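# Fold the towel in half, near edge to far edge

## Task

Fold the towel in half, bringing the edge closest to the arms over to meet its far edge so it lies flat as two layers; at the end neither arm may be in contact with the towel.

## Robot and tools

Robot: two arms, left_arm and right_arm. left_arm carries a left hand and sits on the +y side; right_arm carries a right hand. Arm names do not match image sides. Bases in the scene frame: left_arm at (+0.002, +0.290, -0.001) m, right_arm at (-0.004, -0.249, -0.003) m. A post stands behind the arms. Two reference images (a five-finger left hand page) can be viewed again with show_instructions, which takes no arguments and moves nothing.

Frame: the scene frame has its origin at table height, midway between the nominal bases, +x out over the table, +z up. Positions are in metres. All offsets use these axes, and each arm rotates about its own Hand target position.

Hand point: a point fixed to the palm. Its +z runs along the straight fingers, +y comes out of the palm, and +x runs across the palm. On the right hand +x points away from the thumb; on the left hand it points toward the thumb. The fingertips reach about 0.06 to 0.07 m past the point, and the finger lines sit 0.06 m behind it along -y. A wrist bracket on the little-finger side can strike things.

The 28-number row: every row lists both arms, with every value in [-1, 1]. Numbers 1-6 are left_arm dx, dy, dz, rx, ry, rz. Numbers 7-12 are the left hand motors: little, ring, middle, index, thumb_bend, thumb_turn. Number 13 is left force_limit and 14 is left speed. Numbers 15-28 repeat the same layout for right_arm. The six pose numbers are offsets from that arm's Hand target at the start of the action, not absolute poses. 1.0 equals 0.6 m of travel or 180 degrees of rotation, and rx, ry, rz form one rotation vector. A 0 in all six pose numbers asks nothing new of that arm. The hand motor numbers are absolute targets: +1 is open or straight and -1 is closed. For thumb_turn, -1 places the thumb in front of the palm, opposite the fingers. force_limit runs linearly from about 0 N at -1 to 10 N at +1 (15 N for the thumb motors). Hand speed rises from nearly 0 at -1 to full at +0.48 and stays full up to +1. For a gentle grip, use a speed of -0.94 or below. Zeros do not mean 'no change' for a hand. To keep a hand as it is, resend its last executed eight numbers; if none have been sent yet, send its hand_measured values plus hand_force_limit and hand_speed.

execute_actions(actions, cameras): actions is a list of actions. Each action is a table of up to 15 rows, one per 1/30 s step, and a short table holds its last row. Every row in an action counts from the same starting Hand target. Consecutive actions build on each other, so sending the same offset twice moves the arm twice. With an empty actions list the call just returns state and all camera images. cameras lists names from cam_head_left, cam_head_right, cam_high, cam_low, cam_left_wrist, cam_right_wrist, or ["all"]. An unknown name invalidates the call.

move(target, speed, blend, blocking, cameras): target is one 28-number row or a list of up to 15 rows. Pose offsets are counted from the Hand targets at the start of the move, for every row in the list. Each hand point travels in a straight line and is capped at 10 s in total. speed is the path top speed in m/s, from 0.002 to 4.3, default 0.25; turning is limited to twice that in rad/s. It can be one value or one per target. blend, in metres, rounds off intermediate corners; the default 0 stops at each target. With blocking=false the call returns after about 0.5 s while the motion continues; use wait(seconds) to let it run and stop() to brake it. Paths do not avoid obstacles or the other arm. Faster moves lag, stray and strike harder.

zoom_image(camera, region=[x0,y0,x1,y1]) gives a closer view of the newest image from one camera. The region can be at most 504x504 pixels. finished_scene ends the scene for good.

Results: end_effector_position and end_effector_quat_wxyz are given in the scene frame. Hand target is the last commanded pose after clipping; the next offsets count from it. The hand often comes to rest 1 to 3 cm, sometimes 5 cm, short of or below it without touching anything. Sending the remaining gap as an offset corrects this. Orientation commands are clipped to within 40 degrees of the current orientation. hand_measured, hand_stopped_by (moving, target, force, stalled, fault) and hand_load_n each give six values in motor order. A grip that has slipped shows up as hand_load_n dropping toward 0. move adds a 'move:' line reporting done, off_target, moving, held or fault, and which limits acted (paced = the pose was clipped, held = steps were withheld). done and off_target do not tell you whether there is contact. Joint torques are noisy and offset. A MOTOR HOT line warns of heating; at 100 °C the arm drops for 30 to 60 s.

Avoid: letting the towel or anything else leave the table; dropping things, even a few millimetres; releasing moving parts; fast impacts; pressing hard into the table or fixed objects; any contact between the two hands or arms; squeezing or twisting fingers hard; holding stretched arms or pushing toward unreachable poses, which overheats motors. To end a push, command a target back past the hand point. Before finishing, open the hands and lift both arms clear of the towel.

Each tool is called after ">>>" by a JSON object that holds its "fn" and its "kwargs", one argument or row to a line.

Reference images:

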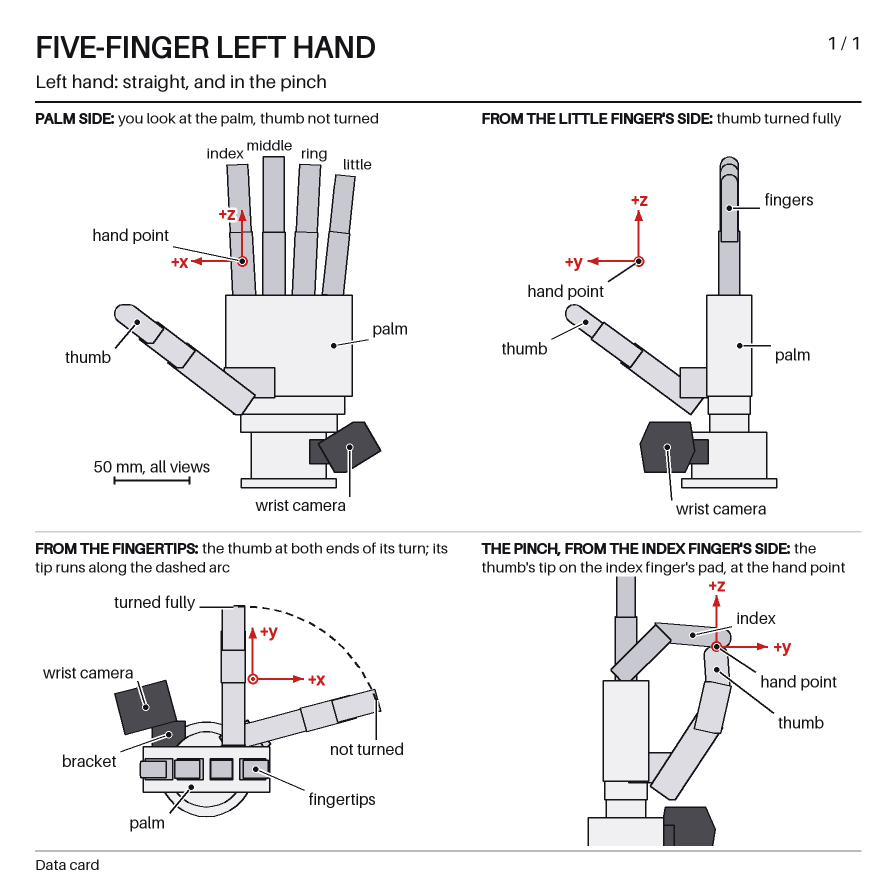

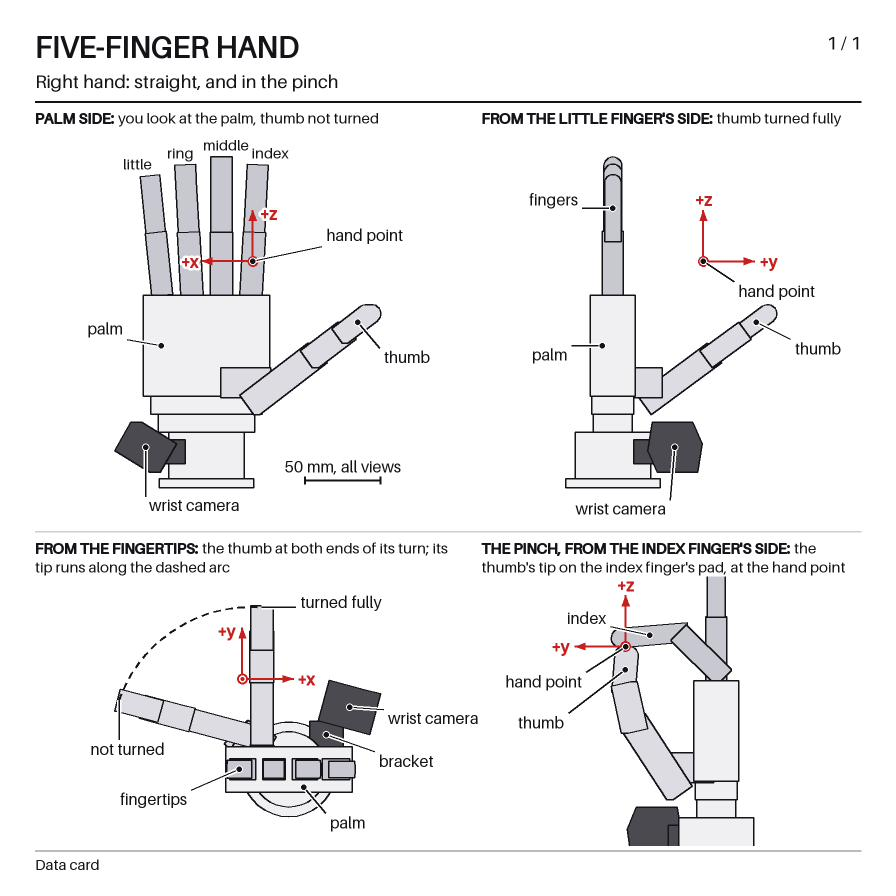

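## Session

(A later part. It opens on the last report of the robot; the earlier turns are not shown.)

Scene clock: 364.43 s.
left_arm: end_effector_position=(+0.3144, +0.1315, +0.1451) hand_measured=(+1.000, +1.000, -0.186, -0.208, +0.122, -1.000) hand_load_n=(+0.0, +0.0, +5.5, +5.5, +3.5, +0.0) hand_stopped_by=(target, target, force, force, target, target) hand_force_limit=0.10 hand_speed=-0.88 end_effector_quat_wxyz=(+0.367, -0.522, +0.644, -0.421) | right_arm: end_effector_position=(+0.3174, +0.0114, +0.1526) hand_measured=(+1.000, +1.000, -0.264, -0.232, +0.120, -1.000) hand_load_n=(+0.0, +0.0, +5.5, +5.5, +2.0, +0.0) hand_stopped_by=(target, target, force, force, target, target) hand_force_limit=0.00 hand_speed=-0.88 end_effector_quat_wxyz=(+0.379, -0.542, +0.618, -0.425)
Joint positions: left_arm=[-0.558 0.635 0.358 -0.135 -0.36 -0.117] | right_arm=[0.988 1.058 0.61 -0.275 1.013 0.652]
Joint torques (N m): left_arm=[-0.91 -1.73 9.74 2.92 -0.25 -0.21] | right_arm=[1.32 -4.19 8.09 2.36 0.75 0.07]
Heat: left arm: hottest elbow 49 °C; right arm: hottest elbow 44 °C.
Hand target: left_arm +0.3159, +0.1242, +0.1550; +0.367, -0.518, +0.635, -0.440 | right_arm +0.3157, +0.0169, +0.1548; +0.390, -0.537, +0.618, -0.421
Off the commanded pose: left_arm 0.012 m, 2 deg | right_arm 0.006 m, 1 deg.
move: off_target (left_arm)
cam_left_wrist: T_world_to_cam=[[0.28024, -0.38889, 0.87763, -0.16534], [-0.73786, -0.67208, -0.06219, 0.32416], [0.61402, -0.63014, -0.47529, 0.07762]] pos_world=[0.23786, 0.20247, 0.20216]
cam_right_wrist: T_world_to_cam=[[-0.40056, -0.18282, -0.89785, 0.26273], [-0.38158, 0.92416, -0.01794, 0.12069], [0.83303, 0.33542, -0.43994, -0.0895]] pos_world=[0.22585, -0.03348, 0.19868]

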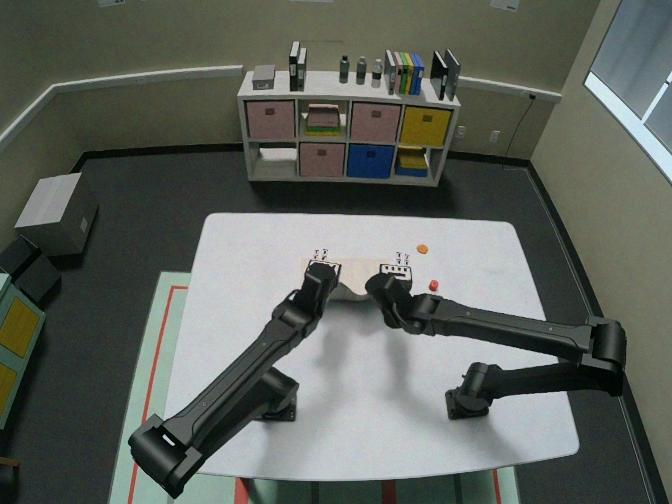

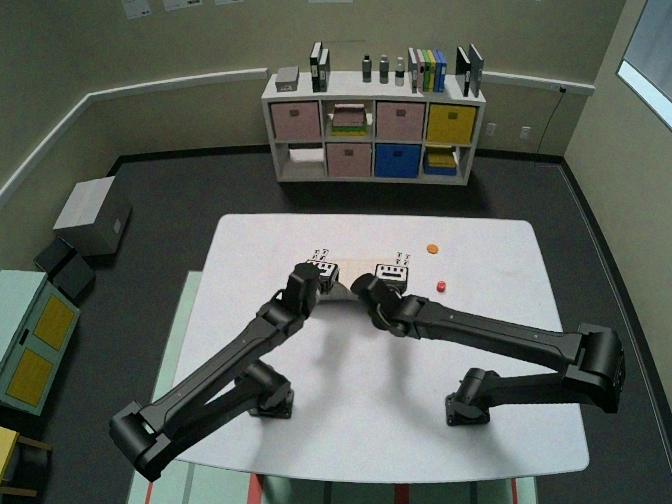

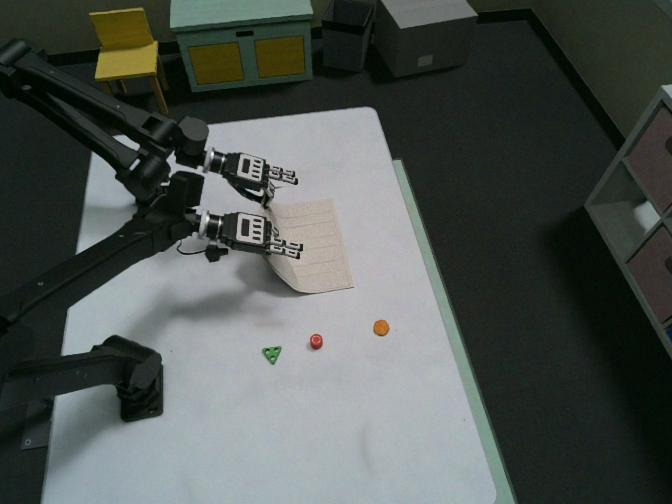

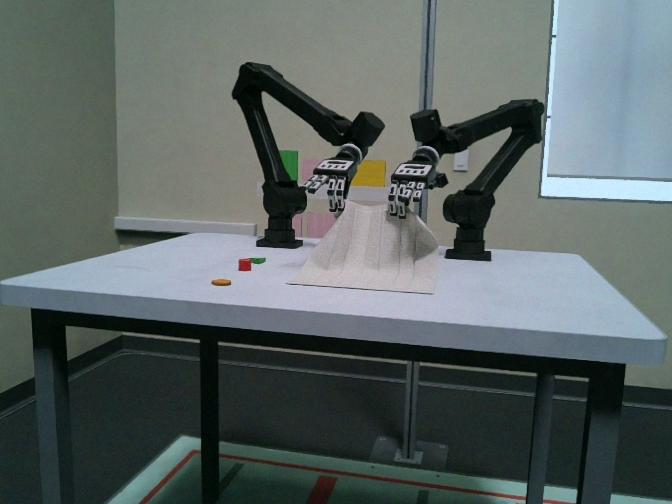

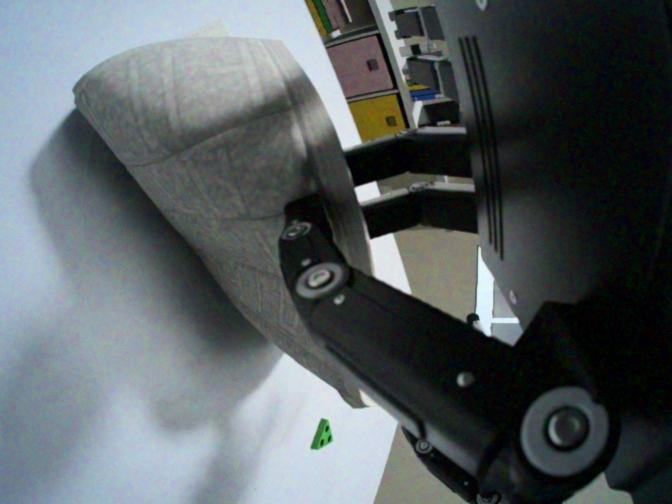

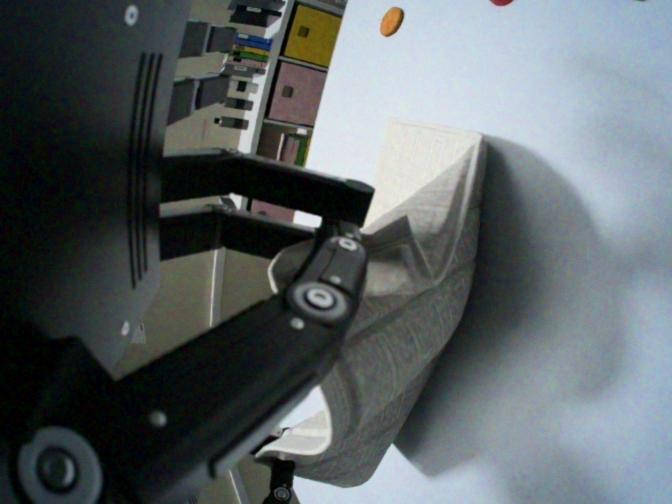

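>>> {"fn": "move", "kwargs": {
  "target": [
    [-0.05,0,-0.10,0,0,0,1,1,-0.5,-0.5,0.12,-1,0.1,-0.88,-0.05,0,-0.105,0,0,0,1,1,-0.5,-0.5,0.12,-1,0.0,-0.88],
    [-0.073,0,-0.165,0,0,0,1,1,-0.5,-0.5,0.12,-1,0.1,-0.88,-0.073,0,-0.165,0,0,0,1,1,-0.5,-0.5,0.12,-1,0.0,-0.88]
  ],
  "speed": 0.08,
  "blend": 0.02,
  "cameras": ["all"]
}}

Scene clock: 368.50 s.
left_arm: end_effector_position=(+0.2714, +0.1308, +0.0526) hand_measured=(+1.000, +1.000, -0.186, -0.208, +0.122, -1.000) hand_load_n=(-0.5, +0.0, +5.0, +5.5, +3.5, +0.0) hand_stopped_by=(target, target, force, force, target, target) hand_force_limit=0.10 hand_speed=-0.88 end_effector_quat_wxyz=(+0.371, -0.520, +0.639, -0.429) | right_arm: end_effector_position=(+0.2745, +0.0127, +0.0579) hand_measured=(+1.000, +1.000, -0.264, -0.232, +0.120, -1.000) hand_load_n=(+0.0, +0.0, +6.0, +5.5, +1.5, +0.0) hand_stopped_by=(target, target, force, force, target, target) hand_force_limit=0.00 hand_speed=-0.88 end_effector_quat_wxyz=(+0.384, -0.537, +0.620, -0.424)
Joint positions: left_arm=[-0.711 0.679 0.094 0.166 -0.502 -0.182] | right_arm=[1.124 1.222 0.441 -0.106 1.109 0.853]
Joint torques (N m): left_arm=[-0.91 0.5 8.64 2.85 -0.29 -0.17] | right_arm=[1.38 -3.72 6.27 2.06 0.88 0.08]
Heat: left arm: hottest elbow 49 °C; right arm: hottest elbow 44 °C.
Hand target: left_arm +0.2719, +0.1242, +0.0558; +0.367, -0.518, +0.635, -0.440 | right_arm +0.2720, +0.0170, +0.0560; +0.390, -0.537, +0.619, -0.421
Off the commanded pose: left_arm 0.007 m, 1 deg | right_arm 0.005 m, 1 deg.
move: done
cam_left_wrist: T_world_to_cam=[[0.26467, -0.38135, 0.88573, -0.06958], [-0.7369, -0.67244, -0.06933, 0.28633], [0.62204, -0.63435, -0.45899, 0.0572]] pos_world=[0.19384, 0.20229, 0.10773]
cam_right_wrist: T_world_to_cam=[[-0.39447, -0.17212, -0.90265, 0.15923], [-0.37994, 0.92495, -0.01033, 0.10051], [0.83668, 0.33887, -0.43026, -0.09758]] pos_world=[0.18264, -0.03249, 0.10278]

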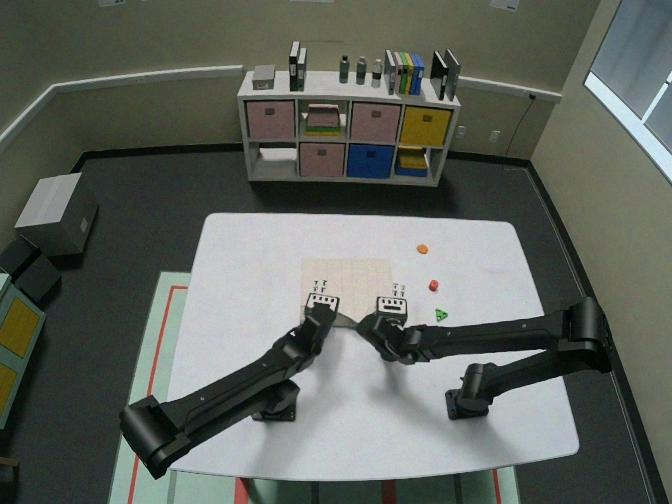

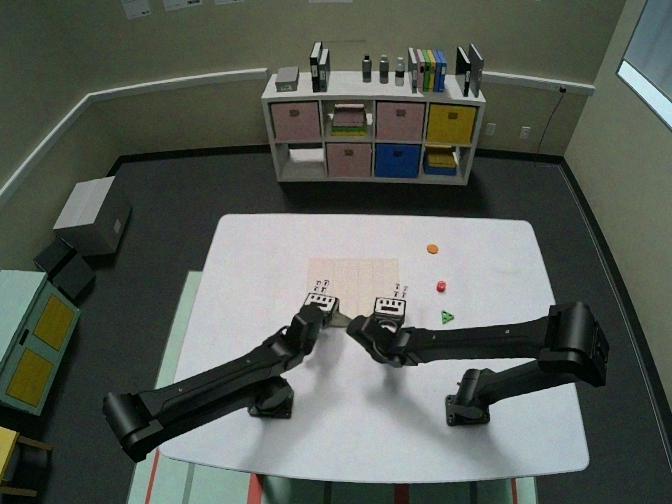

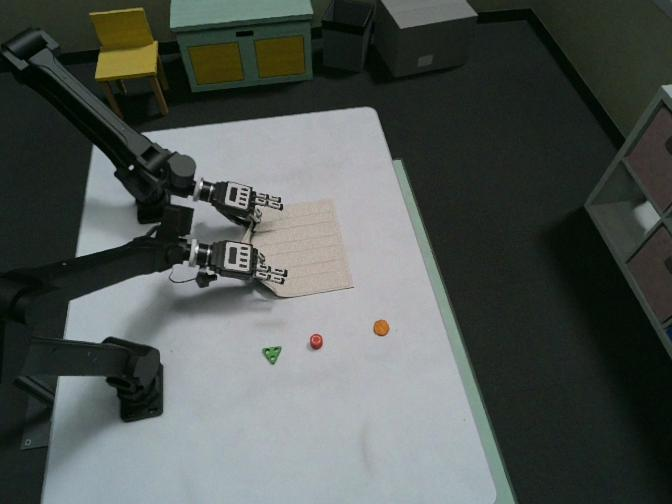

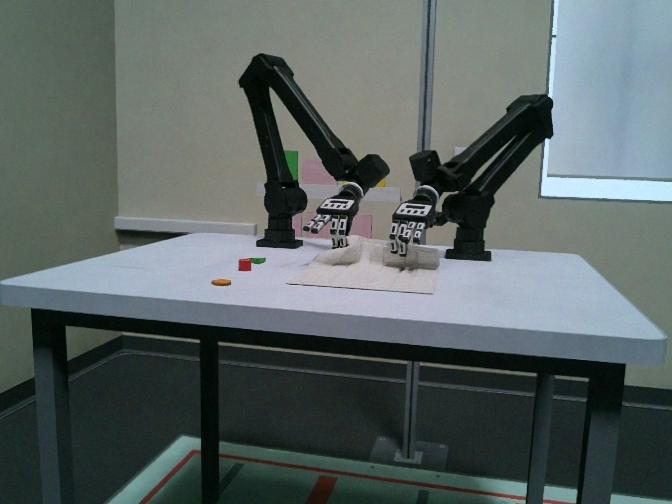

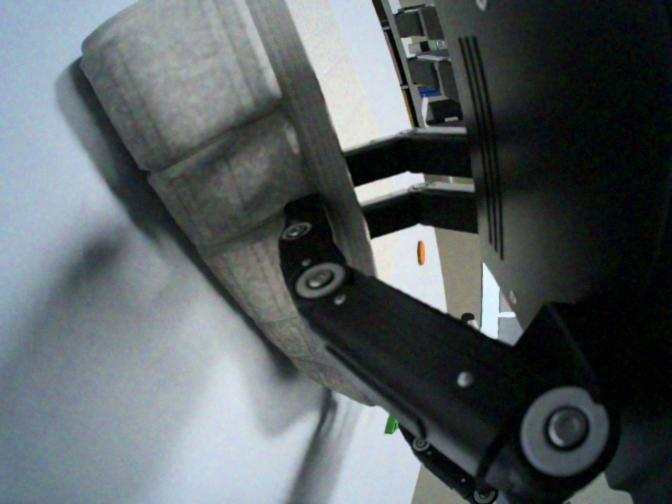

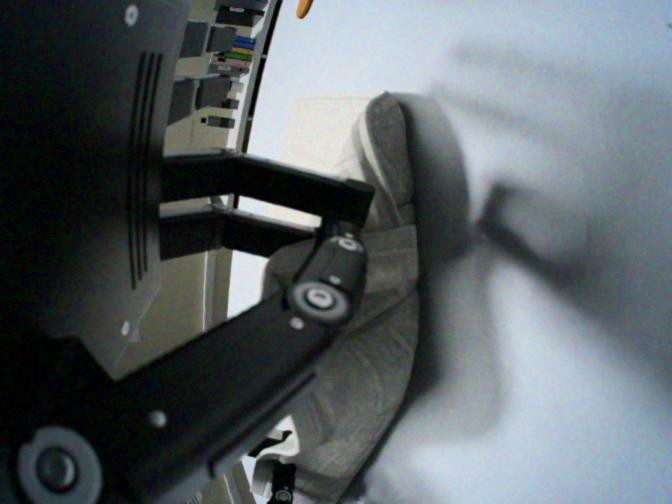

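>>> {"fn": "move", "kwargs": {
  "target": [
    [0.072,0.032,0.14,0,0,0,1,1,-0.5,-0.5,0.12,-1,0.1,-0.88,0.072,-0.028,0.14,0,0,0,1,1,-0.5,-0.5,0.12,-1,0.0,-0.88],
    [0.17,0.05,0.174,0,0,0,1,1,-0.5,-0.5,0.12,-1,0.1,-0.88,0.17,-0.048,0.174,0,0,0,1,1,-0.5,-0.5,0.12,-1,0.0,-0.88]
  ],
  "speed": 0.1,
  "blend": 0.02,
  "cameras": ["all"]
}}

Scene clock: 374.93 s.
left_arm: end_effector_position=(+0.3530, +0.1539, +0.1328) hand_measured=(+1.000, +1.000, -0.186, -0.208, +0.122, -1.000) hand_load_n=(+0.0, -0.5, +5.0, +6.0, +4.0, +0.0) hand_stopped_by=(target, target, force, force, target, target) hand_force_limit=0.10 hand_speed=-0.88 end_effector_quat_wxyz=(+0.348, -0.526, +0.650, -0.424) | right_arm: end_effector_position=(+0.3572, -0.0201, +0.1389) hand_measured=(+1.000, +1.000, -0.264, -0.232, +0.120, -1.000) hand_load_n=(+0.0, +0.0, +6.0, +5.5, +2.0, +0.0) hand_stopped_by=(target, target, force, force, target, target) hand_force_limit=0.00 hand_speed=-0.88 end_effector_quat_wxyz=(+0.374, -0.552, +0.616, -0.419)
Joint positions: left_arm=[-0.343 0.777 0.379 -0.015 -0.133 -0.051] | right_arm=[0.805 1.068 0.564 -0.088 0.848 0.465]
Joint torques (N m): left_arm=[1.96 -1.38 13.42 2.99 -0.04 0.11] | right_arm=[-0.67 -3.6 11.56 2.56 0.35 -0.11]
Heat: left arm: hottest elbow 48 °C; right arm: hottest elbow 44 °C.
Hand target: left_arm +0.3740, +0.1542, +0.1603; +0.367, -0.518, +0.635, -0.440 | right_arm +0.3740, -0.0119, +0.1603; +0.390, -0.537, +0.619, -0.421
Off the commanded pose: left_arm 0.035 m, 3 deg | right_arm 0.028 m, 3 deg.
move: off_target (left_arm, right_arm)
cam_left_wrist: T_world_to_cam=[[0.29956, -0.37564, 0.87701, -0.16537], [-0.75148, -0.65926, -0.02569, 0.36488], [0.58783, -0.65136, -0.47978, 0.07538]] pos_world=[0.27943, 0.22753, 0.19057]
cam_right_wrist: T_world_to_cam=[[-0.41657, -0.19614, -0.88769, 0.26468], [-0.39593, 0.91812, -0.01706, 0.16962], [0.81835, 0.34436, -0.46012, -0.10992]] pos_world=[0.26737, -0.06596, 0.18726]

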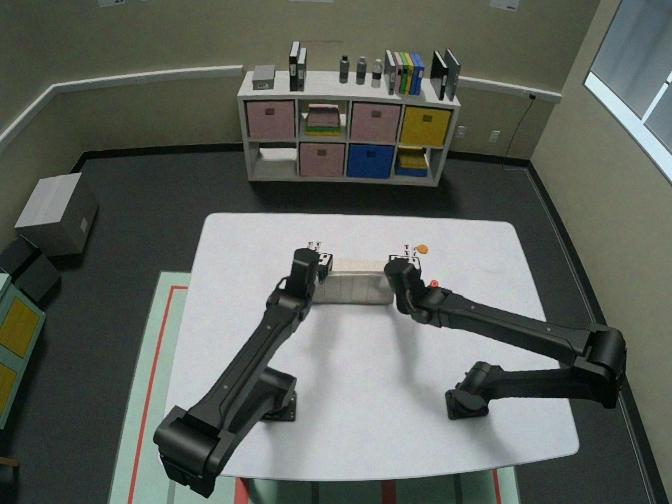

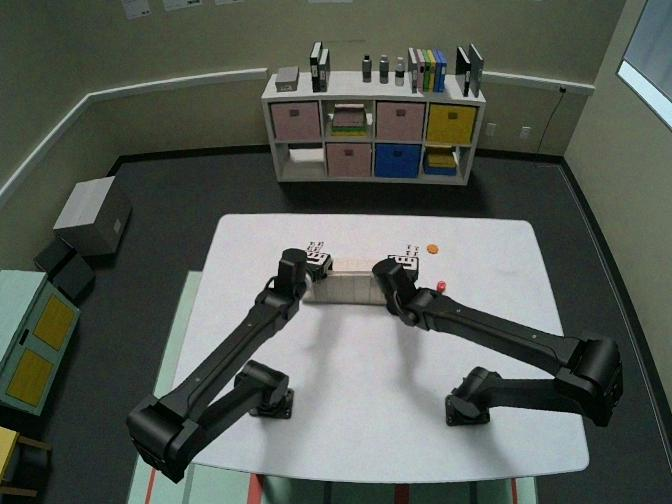

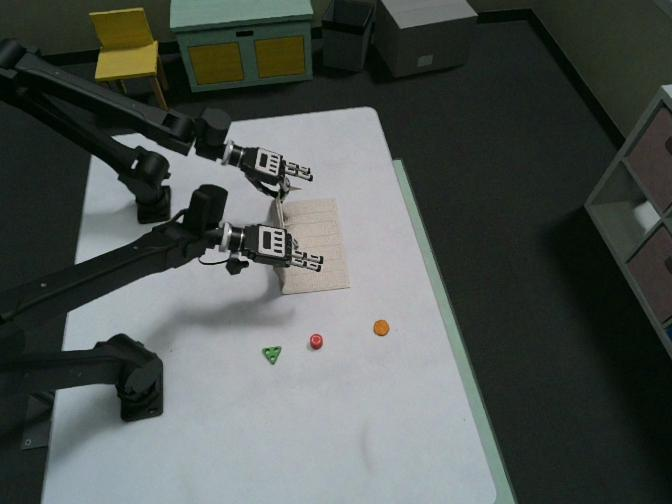

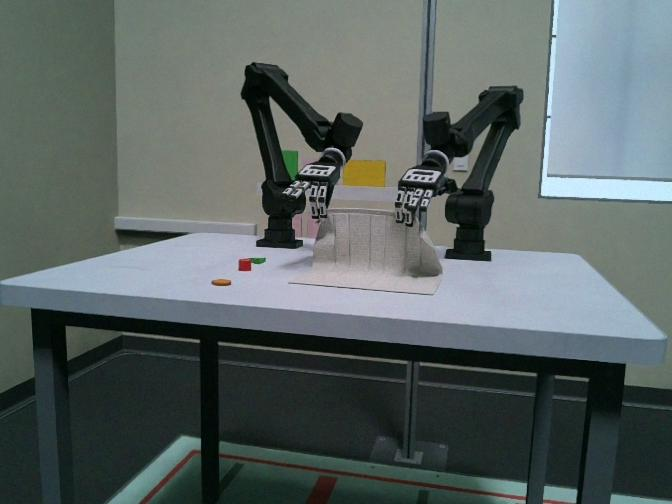

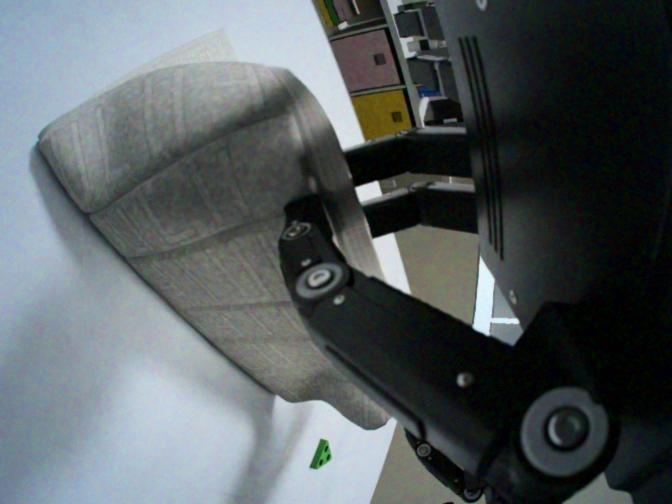

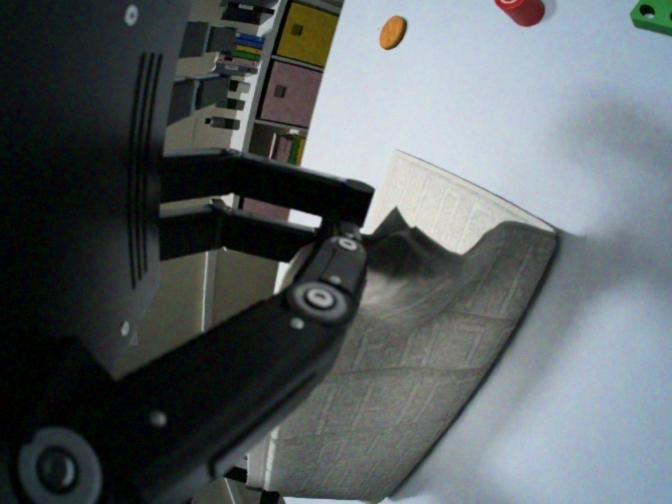

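>>> {"fn": "move", "kwargs": {
  "target": [
    [0.11,0,-0.042,0,0,0,1,1,-0.5,-0.5,0.12,-1,0.1,-0.88,0.11,0,-0.042,0,0,0,1,1,-0.5,-0.5,0.12,-1,0.0,-0.88],
    [0.173,0,-0.1,0,0,0,1,1,-0.5,-0.5,0.12,-1,0.1,-0.88,0.173,0,-0.1,0,0,0,1,1,-0.5,-0.5,0.12,-1,0.0,-0.88]
  ],
  "speed": 0.08,
  "blend": 0.02,
  "cameras": ["all"]
}}

Scene clock: 377.83 s.
left_arm: end_effector_position=(+0.4553, +0.1514, +0.0818) hand_measured=(+1.000, +1.000, -0.186, -0.208, +0.122, -1.000) hand_load_n=(+0.0, +0.0, +5.5, +6.0, +3.5, +0.0) hand_stopped_by=(target, target, force, force, target, target) hand_force_limit=0.10 hand_speed=-0.88 end_effector_quat_wxyz=(+0.349, -0.526, +0.647, -0.427) | right_arm: end_effector_position=(+0.4580, -0.0173, +0.0837) hand_measured=(+1.000, +1.000, -0.264, -0.232, +0.120, -1.000) hand_load_n=(+0.0, +0.0, +6.0, +6.0, +2.0, +0.0) hand_stopped_by=(target, target, force, force, target, target) hand_force_limit=0.00 hand_speed=-0.88 end_effector_quat_wxyz=(+0.374, -0.551, +0.619, -0.416)
Joint positions: left_arm=[-0.239 1.28 0.496 0.381 -0.038 -0.014] | right_arm=[0.608 1.42 0.653 0.269 0.676 0.334]
Joint torques (N m): left_arm=[1.96 -5.89 11.04 2.91 0.06 0.08] | right_arm=[-0.62 -6.89 10.1 2.78 0.16 -0.1]
Heat: left arm: hottest elbow 49 °C; right arm: hottest elbow 44 °C.
Hand target: left_arm +0.4777, +0.1541, +0.1002; +0.367, -0.518, +0.635, -0.440 | right_arm +0.4778, -0.0118, +0.1003; +0.390, -0.537, +0.619, -0.421
Off the commanded pose: left_arm 0.029 m, 3 deg | right_arm 0.026 m, 2 deg.
move: off_target (left_arm, right_arm)
cam_left_wrist: T_world_to_cam=[[0.29395, -0.37011, 0.88126, -0.15092], [-0.75058, -0.66024, -0.02693, 0.43865], [0.5918, -0.65354, -0.47186, -0.01304]] pos_world=[0.38132, 0.22524, 0.13866]
cam_right_wrist: T_world_to_cam=[[-0.41986, -0.18814, -0.88788, 0.25994], [-0.39435, 0.91892, -0.00824, 0.20464], [0.81744, 0.34668, -0.46001, -0.21829]] pos_world=[0.36828, -0.06347, 0.13206]

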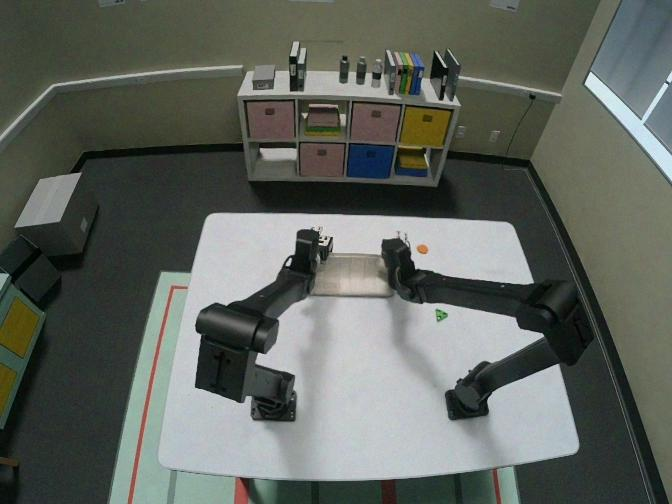

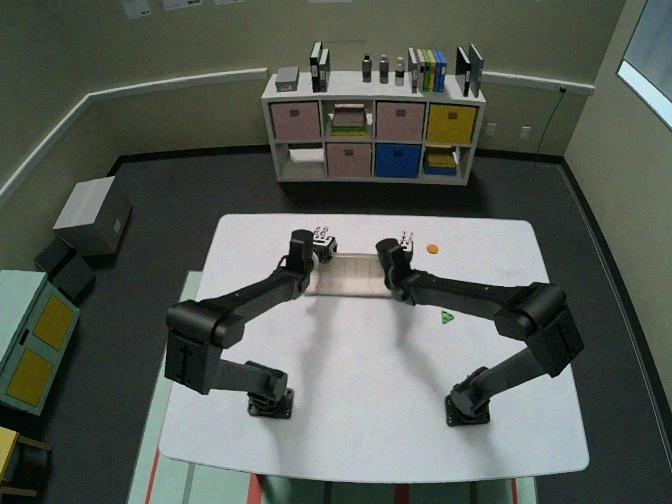

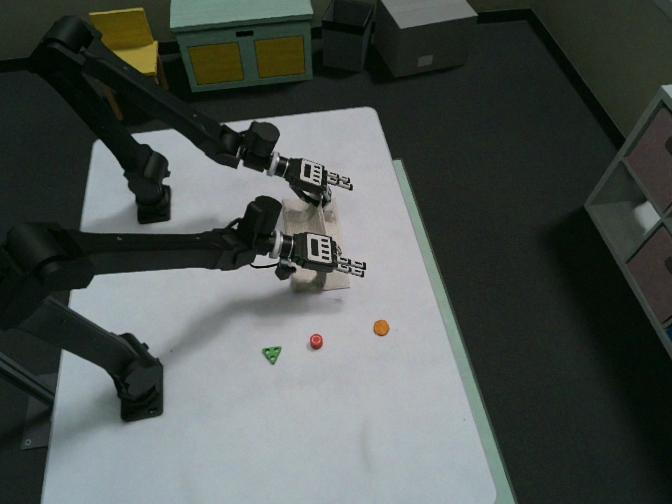

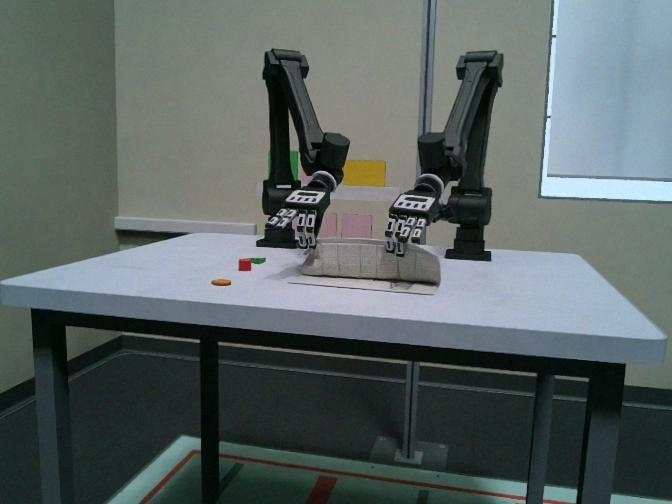

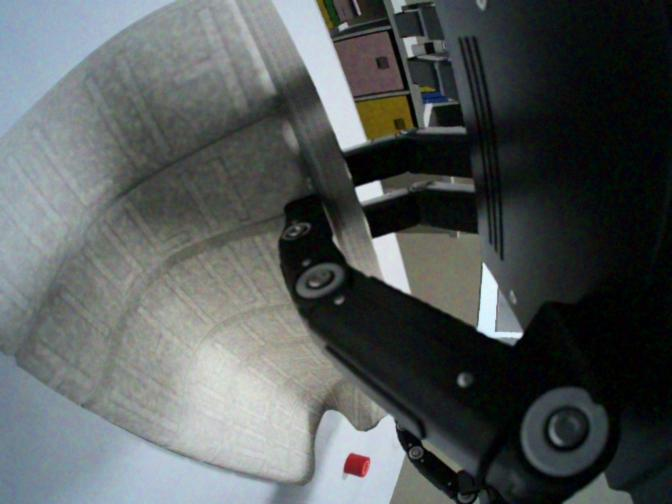

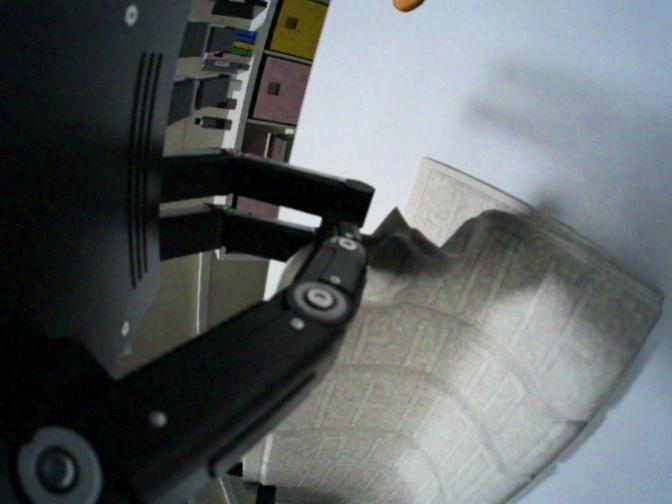

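>>> {"fn": "move", "kwargs": {
  "target": [0.03,0,-0.06,0,0,0,1,1,-0.5,-0.5,0.12,-1,0.1,-0.88,0.047,-0.01,-0.06,0,0,0,1,1,-0.5,-0.5,0.12,-1,0.0,-0.88],
  "speed": 0.06,
  "cameras": ["all"]
}}

Scene clock: 380.17 s.
left_arm: end_effector_position=(+0.4738, +0.1506, +0.0484) hand_measured=(+1.000, +1.000, -0.186, -0.208, +0.122, -1.000) hand_load_n=(+0.0, +0.0, +5.0, +6.0, +3.5, -0.5) hand_stopped_by=(target, target, force, force, target, target) hand_force_limit=0.10 hand_speed=-0.88 end_effector_quat_wxyz=(+0.349, -0.526, +0.646, -0.428) | right_arm: end_effector_position=(+0.4863, -0.0214, +0.0505) hand_measured=(+1.000, +1.000, -0.264, -0.232, +0.120, -1.000) hand_load_n=(-0.5, -0.5, +6.0, +5.5, +2.0, +0.0) hand_stopped_by=(target, target, force, force, target, target) hand_force_limit=0.00 hand_speed=-0.88 end_effector_quat_wxyz=(+0.376, -0.550, +0.620, -0.415)
Joint positions: left_arm=[-0.228 1.434 0.506 0.527 -0.027 -0.01] | right_arm=[0.556 1.556 0.674 0.404 0.628 0.306]
Joint torques (N m): left_arm=[1.9 -7.24 9.91 2.86 0.05 0.08] | right_arm=[-0.67 -8 9.16 2.8 0.16 -0.09]
Heat: left arm: hottest elbow 49 °C; right arm: hottest elbow 44 °C.
Hand target: left_arm +0.4957, +0.1543, +0.0642; +0.367, -0.519, +0.635, -0.440 | right_arm +0.5060, -0.0178, +0.0642; +0.390, -0.537, +0.618, -0.421
Off the commanded pose: left_arm 0.027 m, 3 deg | right_arm 0.024 m, 2 deg.
move: off_target (left_arm, right_arm)
cam_left_wrist: T_world_to_cam=[[0.29226, -0.36869, 0.88241, -0.12671], [-0.75059, -0.66021, -0.02725, 0.45105], [0.59263, -0.65436, -0.46969, -0.04055]] pos_world=[0.39962, 0.22454, 0.10505]
cam_right_wrist: T_world_to_cam=[[-0.41872, -0.18467, -0.88914, 0.24117], [-0.3949, 0.91871, -0.00484, 0.21935], [0.81776, 0.3491, -0.45761, -0.25554]] pos_world=[0.39657, -0.06778, 0.09856]

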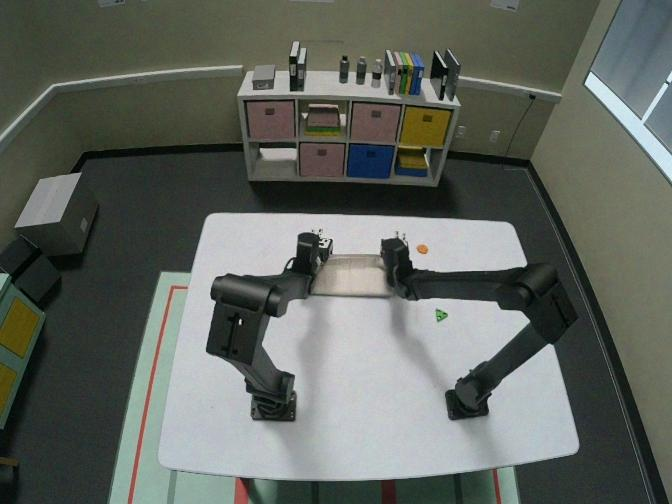

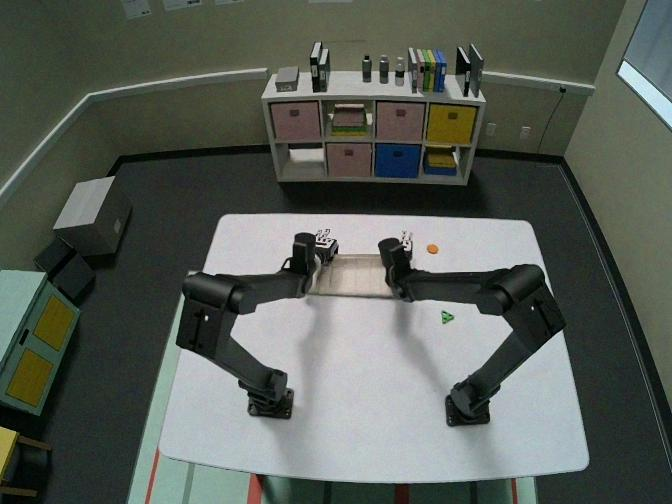

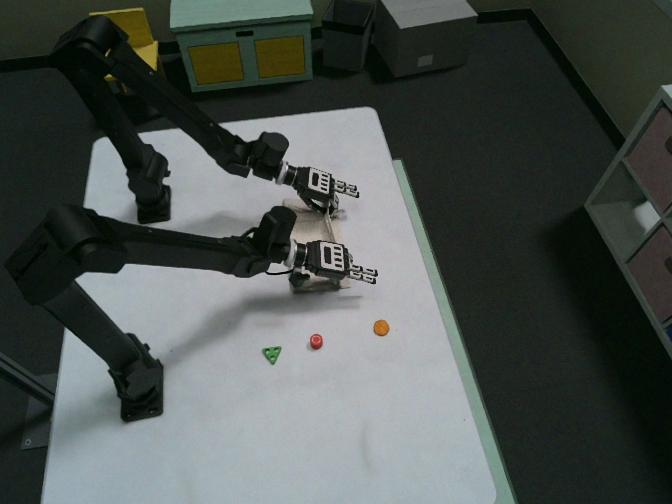

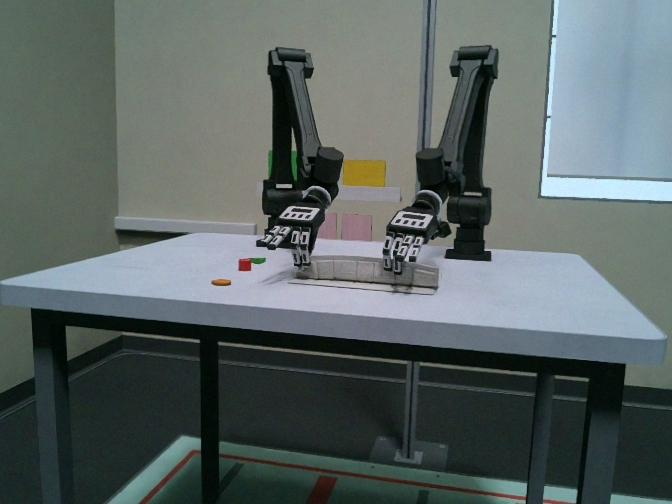

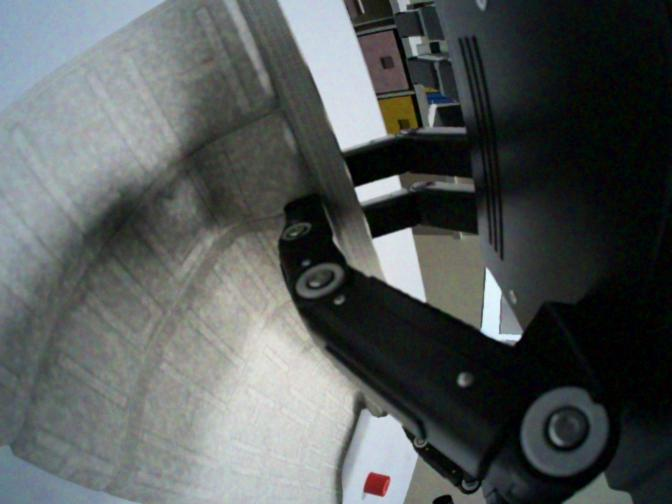

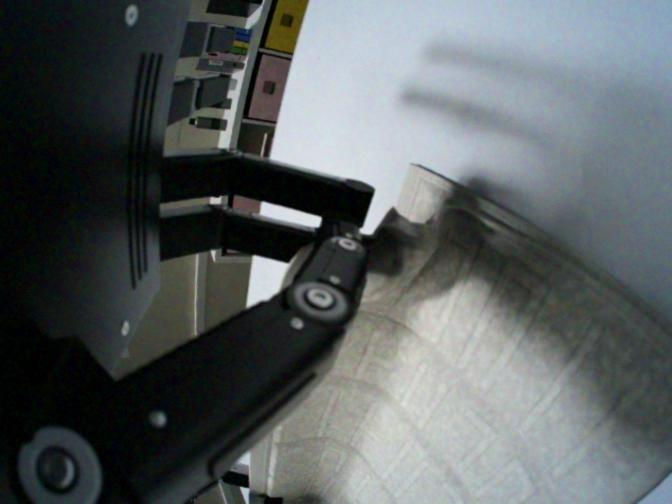

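>>> {"fn": "move", "kwargs": {
  "target": [0.021,0,-0.038,0,0,0,1,1,-0.5,-0.5,0.12,-1,0.1,-0.88,0.032,-0.007,-0.04,0,0,0,1,1,-0.5,-0.5,0.12,-1,0.0,-0.88],
  "speed": 0.05,
  "cameras": ["cam_head_left","cam_high","cam_low","cam_left_wrist","cam_right_wrist"]
}}

Scene clock: 381.83 s.
left_arm: end_effector_position=(+0.4885, +0.1493, +0.0296) hand_measured=(+1.000, +1.000, -0.186, -0.208, +0.122, -1.000) hand_load_n=(+0.0, +0.0, +5.0, +6.0, +3.5, +0.0) hand_stopped_by=(target, target, force, force, target, target) hand_force_limit=0.10 hand_speed=-0.88 end_effector_quat_wxyz=(+0.350, -0.525, +0.645, -0.431) | right_arm: end_effector_position=(+0.5061, -0.0237, +0.0296) hand_measured=(+1.000, +1.000, -0.264, -0.232, +0.120, -1.000) hand_load_n=(-0.5, +0.0, +5.5, +5.5, +2.0, +0.0) hand_stopped_by=(target, target, force, force, target, target) hand_force_limit=0.00 hand_speed=-0.88 end_effector_quat_wxyz=(+0.379, -0.549, +0.620, -0.414)
Joint positions: left_arm=[-0.221 1.534 0.528 0.613 -0.019 -0.009] | right_arm=[0.524 1.647 0.7 0.484 0.598 0.29]
Joint torques (N m): left_arm=[1.9 -7.82 8.96 2.88 0.05 0.07] | right_arm=[-0.67 -8.59 8.57 2.85 0.16 -0.09]
Heat: left arm: hottest elbow 48 °C; right arm: hottest elbow 44 °C.
Hand target: left_arm +0.5084, +0.1541, +0.0415; +0.367, -0.518, +0.635, -0.440 | right_arm +0.5251, -0.0221, +0.0402; +0.390, -0.537, +0.619, -0.421
Off the commanded pose: left_arm 0.024 m, 3 deg | right_arm 0.022 m, 2 deg.
move: off_target (left_arm, right_arm)
cam_left_wrist: T_world_to_cam=[[0.28643, -0.3666, 0.88519, -0.11242], [-0.75076, -0.65987, -0.03035, 0.46094], [0.59524, -0.65587, -0.46424, -0.06023]] pos_world=[0.41411, 0.22345, 0.08554]
cam_right_wrist: T_world_to_cam=[[-0.41559, -0.18091, -0.89138, 0.22893], [-0.3956, 0.91842, -0.00196, 0.22933], [0.81902, 0.35181, -0.45326, -0.2812]] pos_world=[0.41617, -0.07028, 0.07706]

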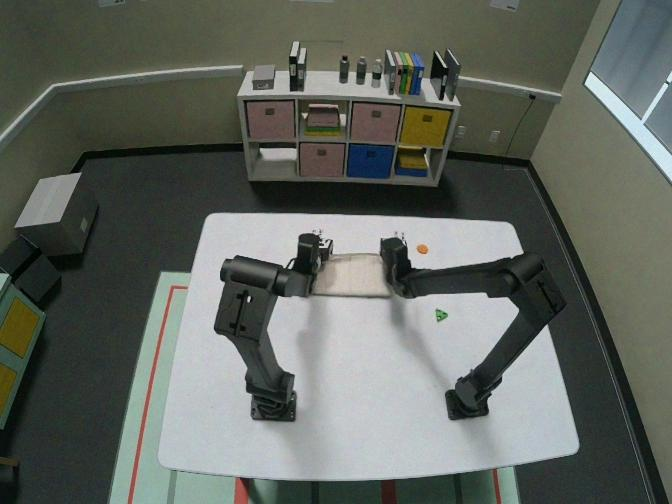

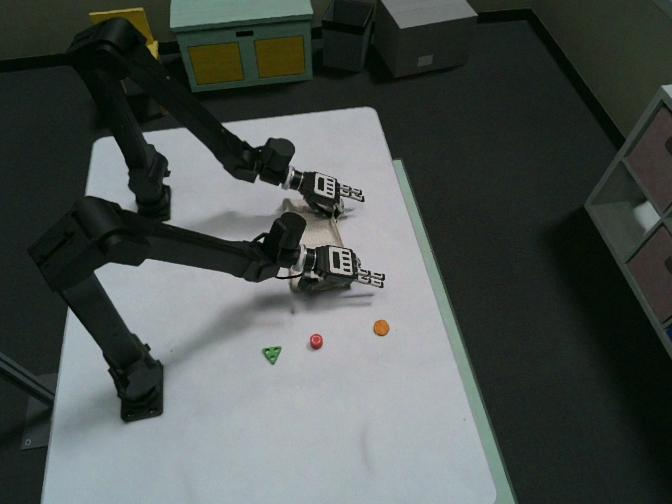

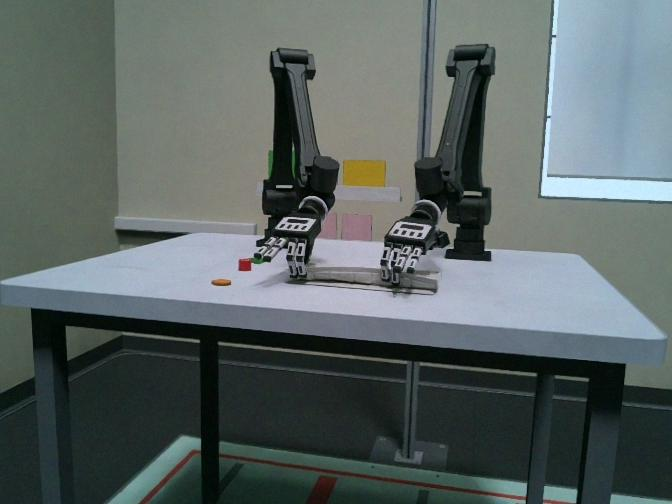

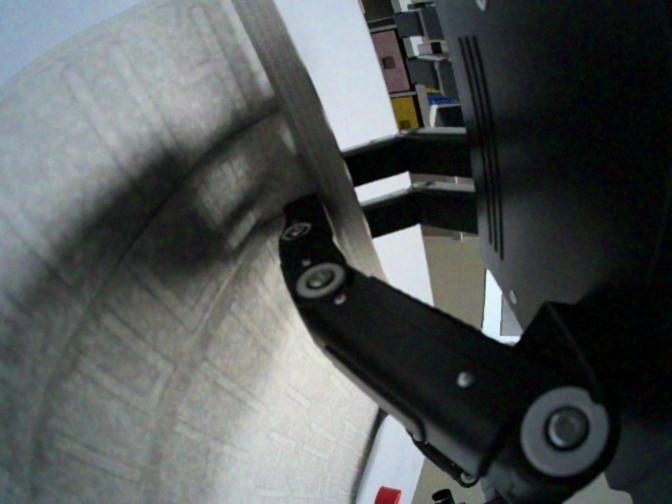

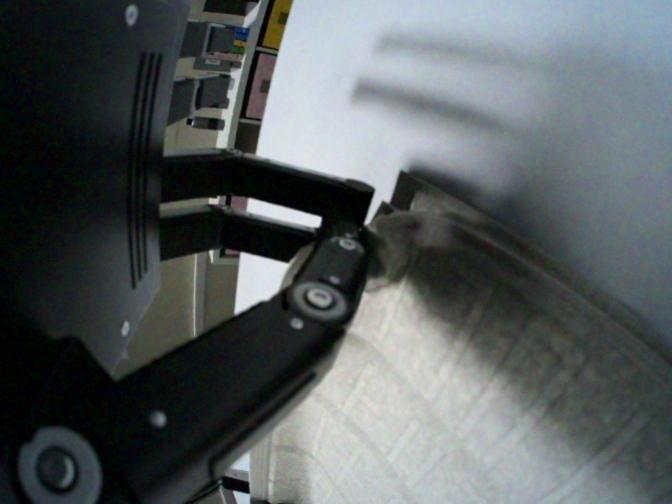

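>>> {"fn": "zoom_image", "kwargs": {
  "camera": "cam_right_wrist",
  "region": [320, 120, 572, 309]
}}

>>> {"fn": "zoom_image", "kwargs": {
  "camera": "cam_left_wrist",
  "region": [200, 0, 452, 189]
}}

>>> {"fn": "zoom_image", "kwargs": {
  "camera": "cam_low",
  "region": [240, 190, 460, 320]
}}

Scaled by 2.000 from the camera's image (finer frame: 960x720).

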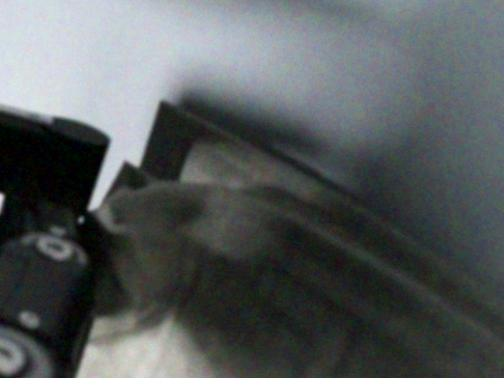

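Scaled by 2.000 from the camera's image (finer frame: 960x720).

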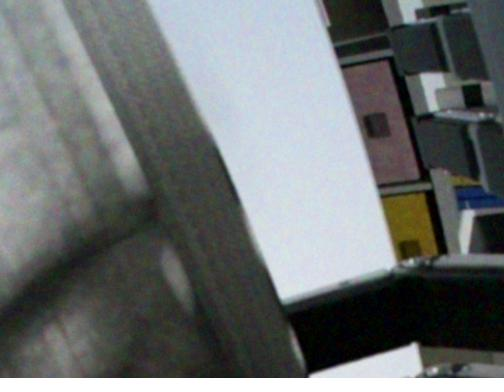

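Scaled by 2.291.

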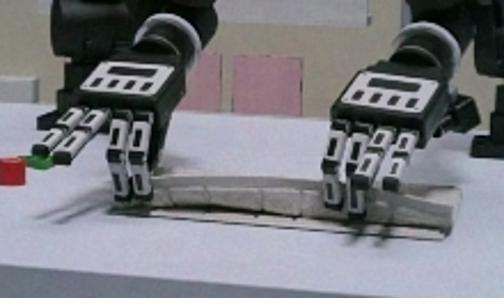

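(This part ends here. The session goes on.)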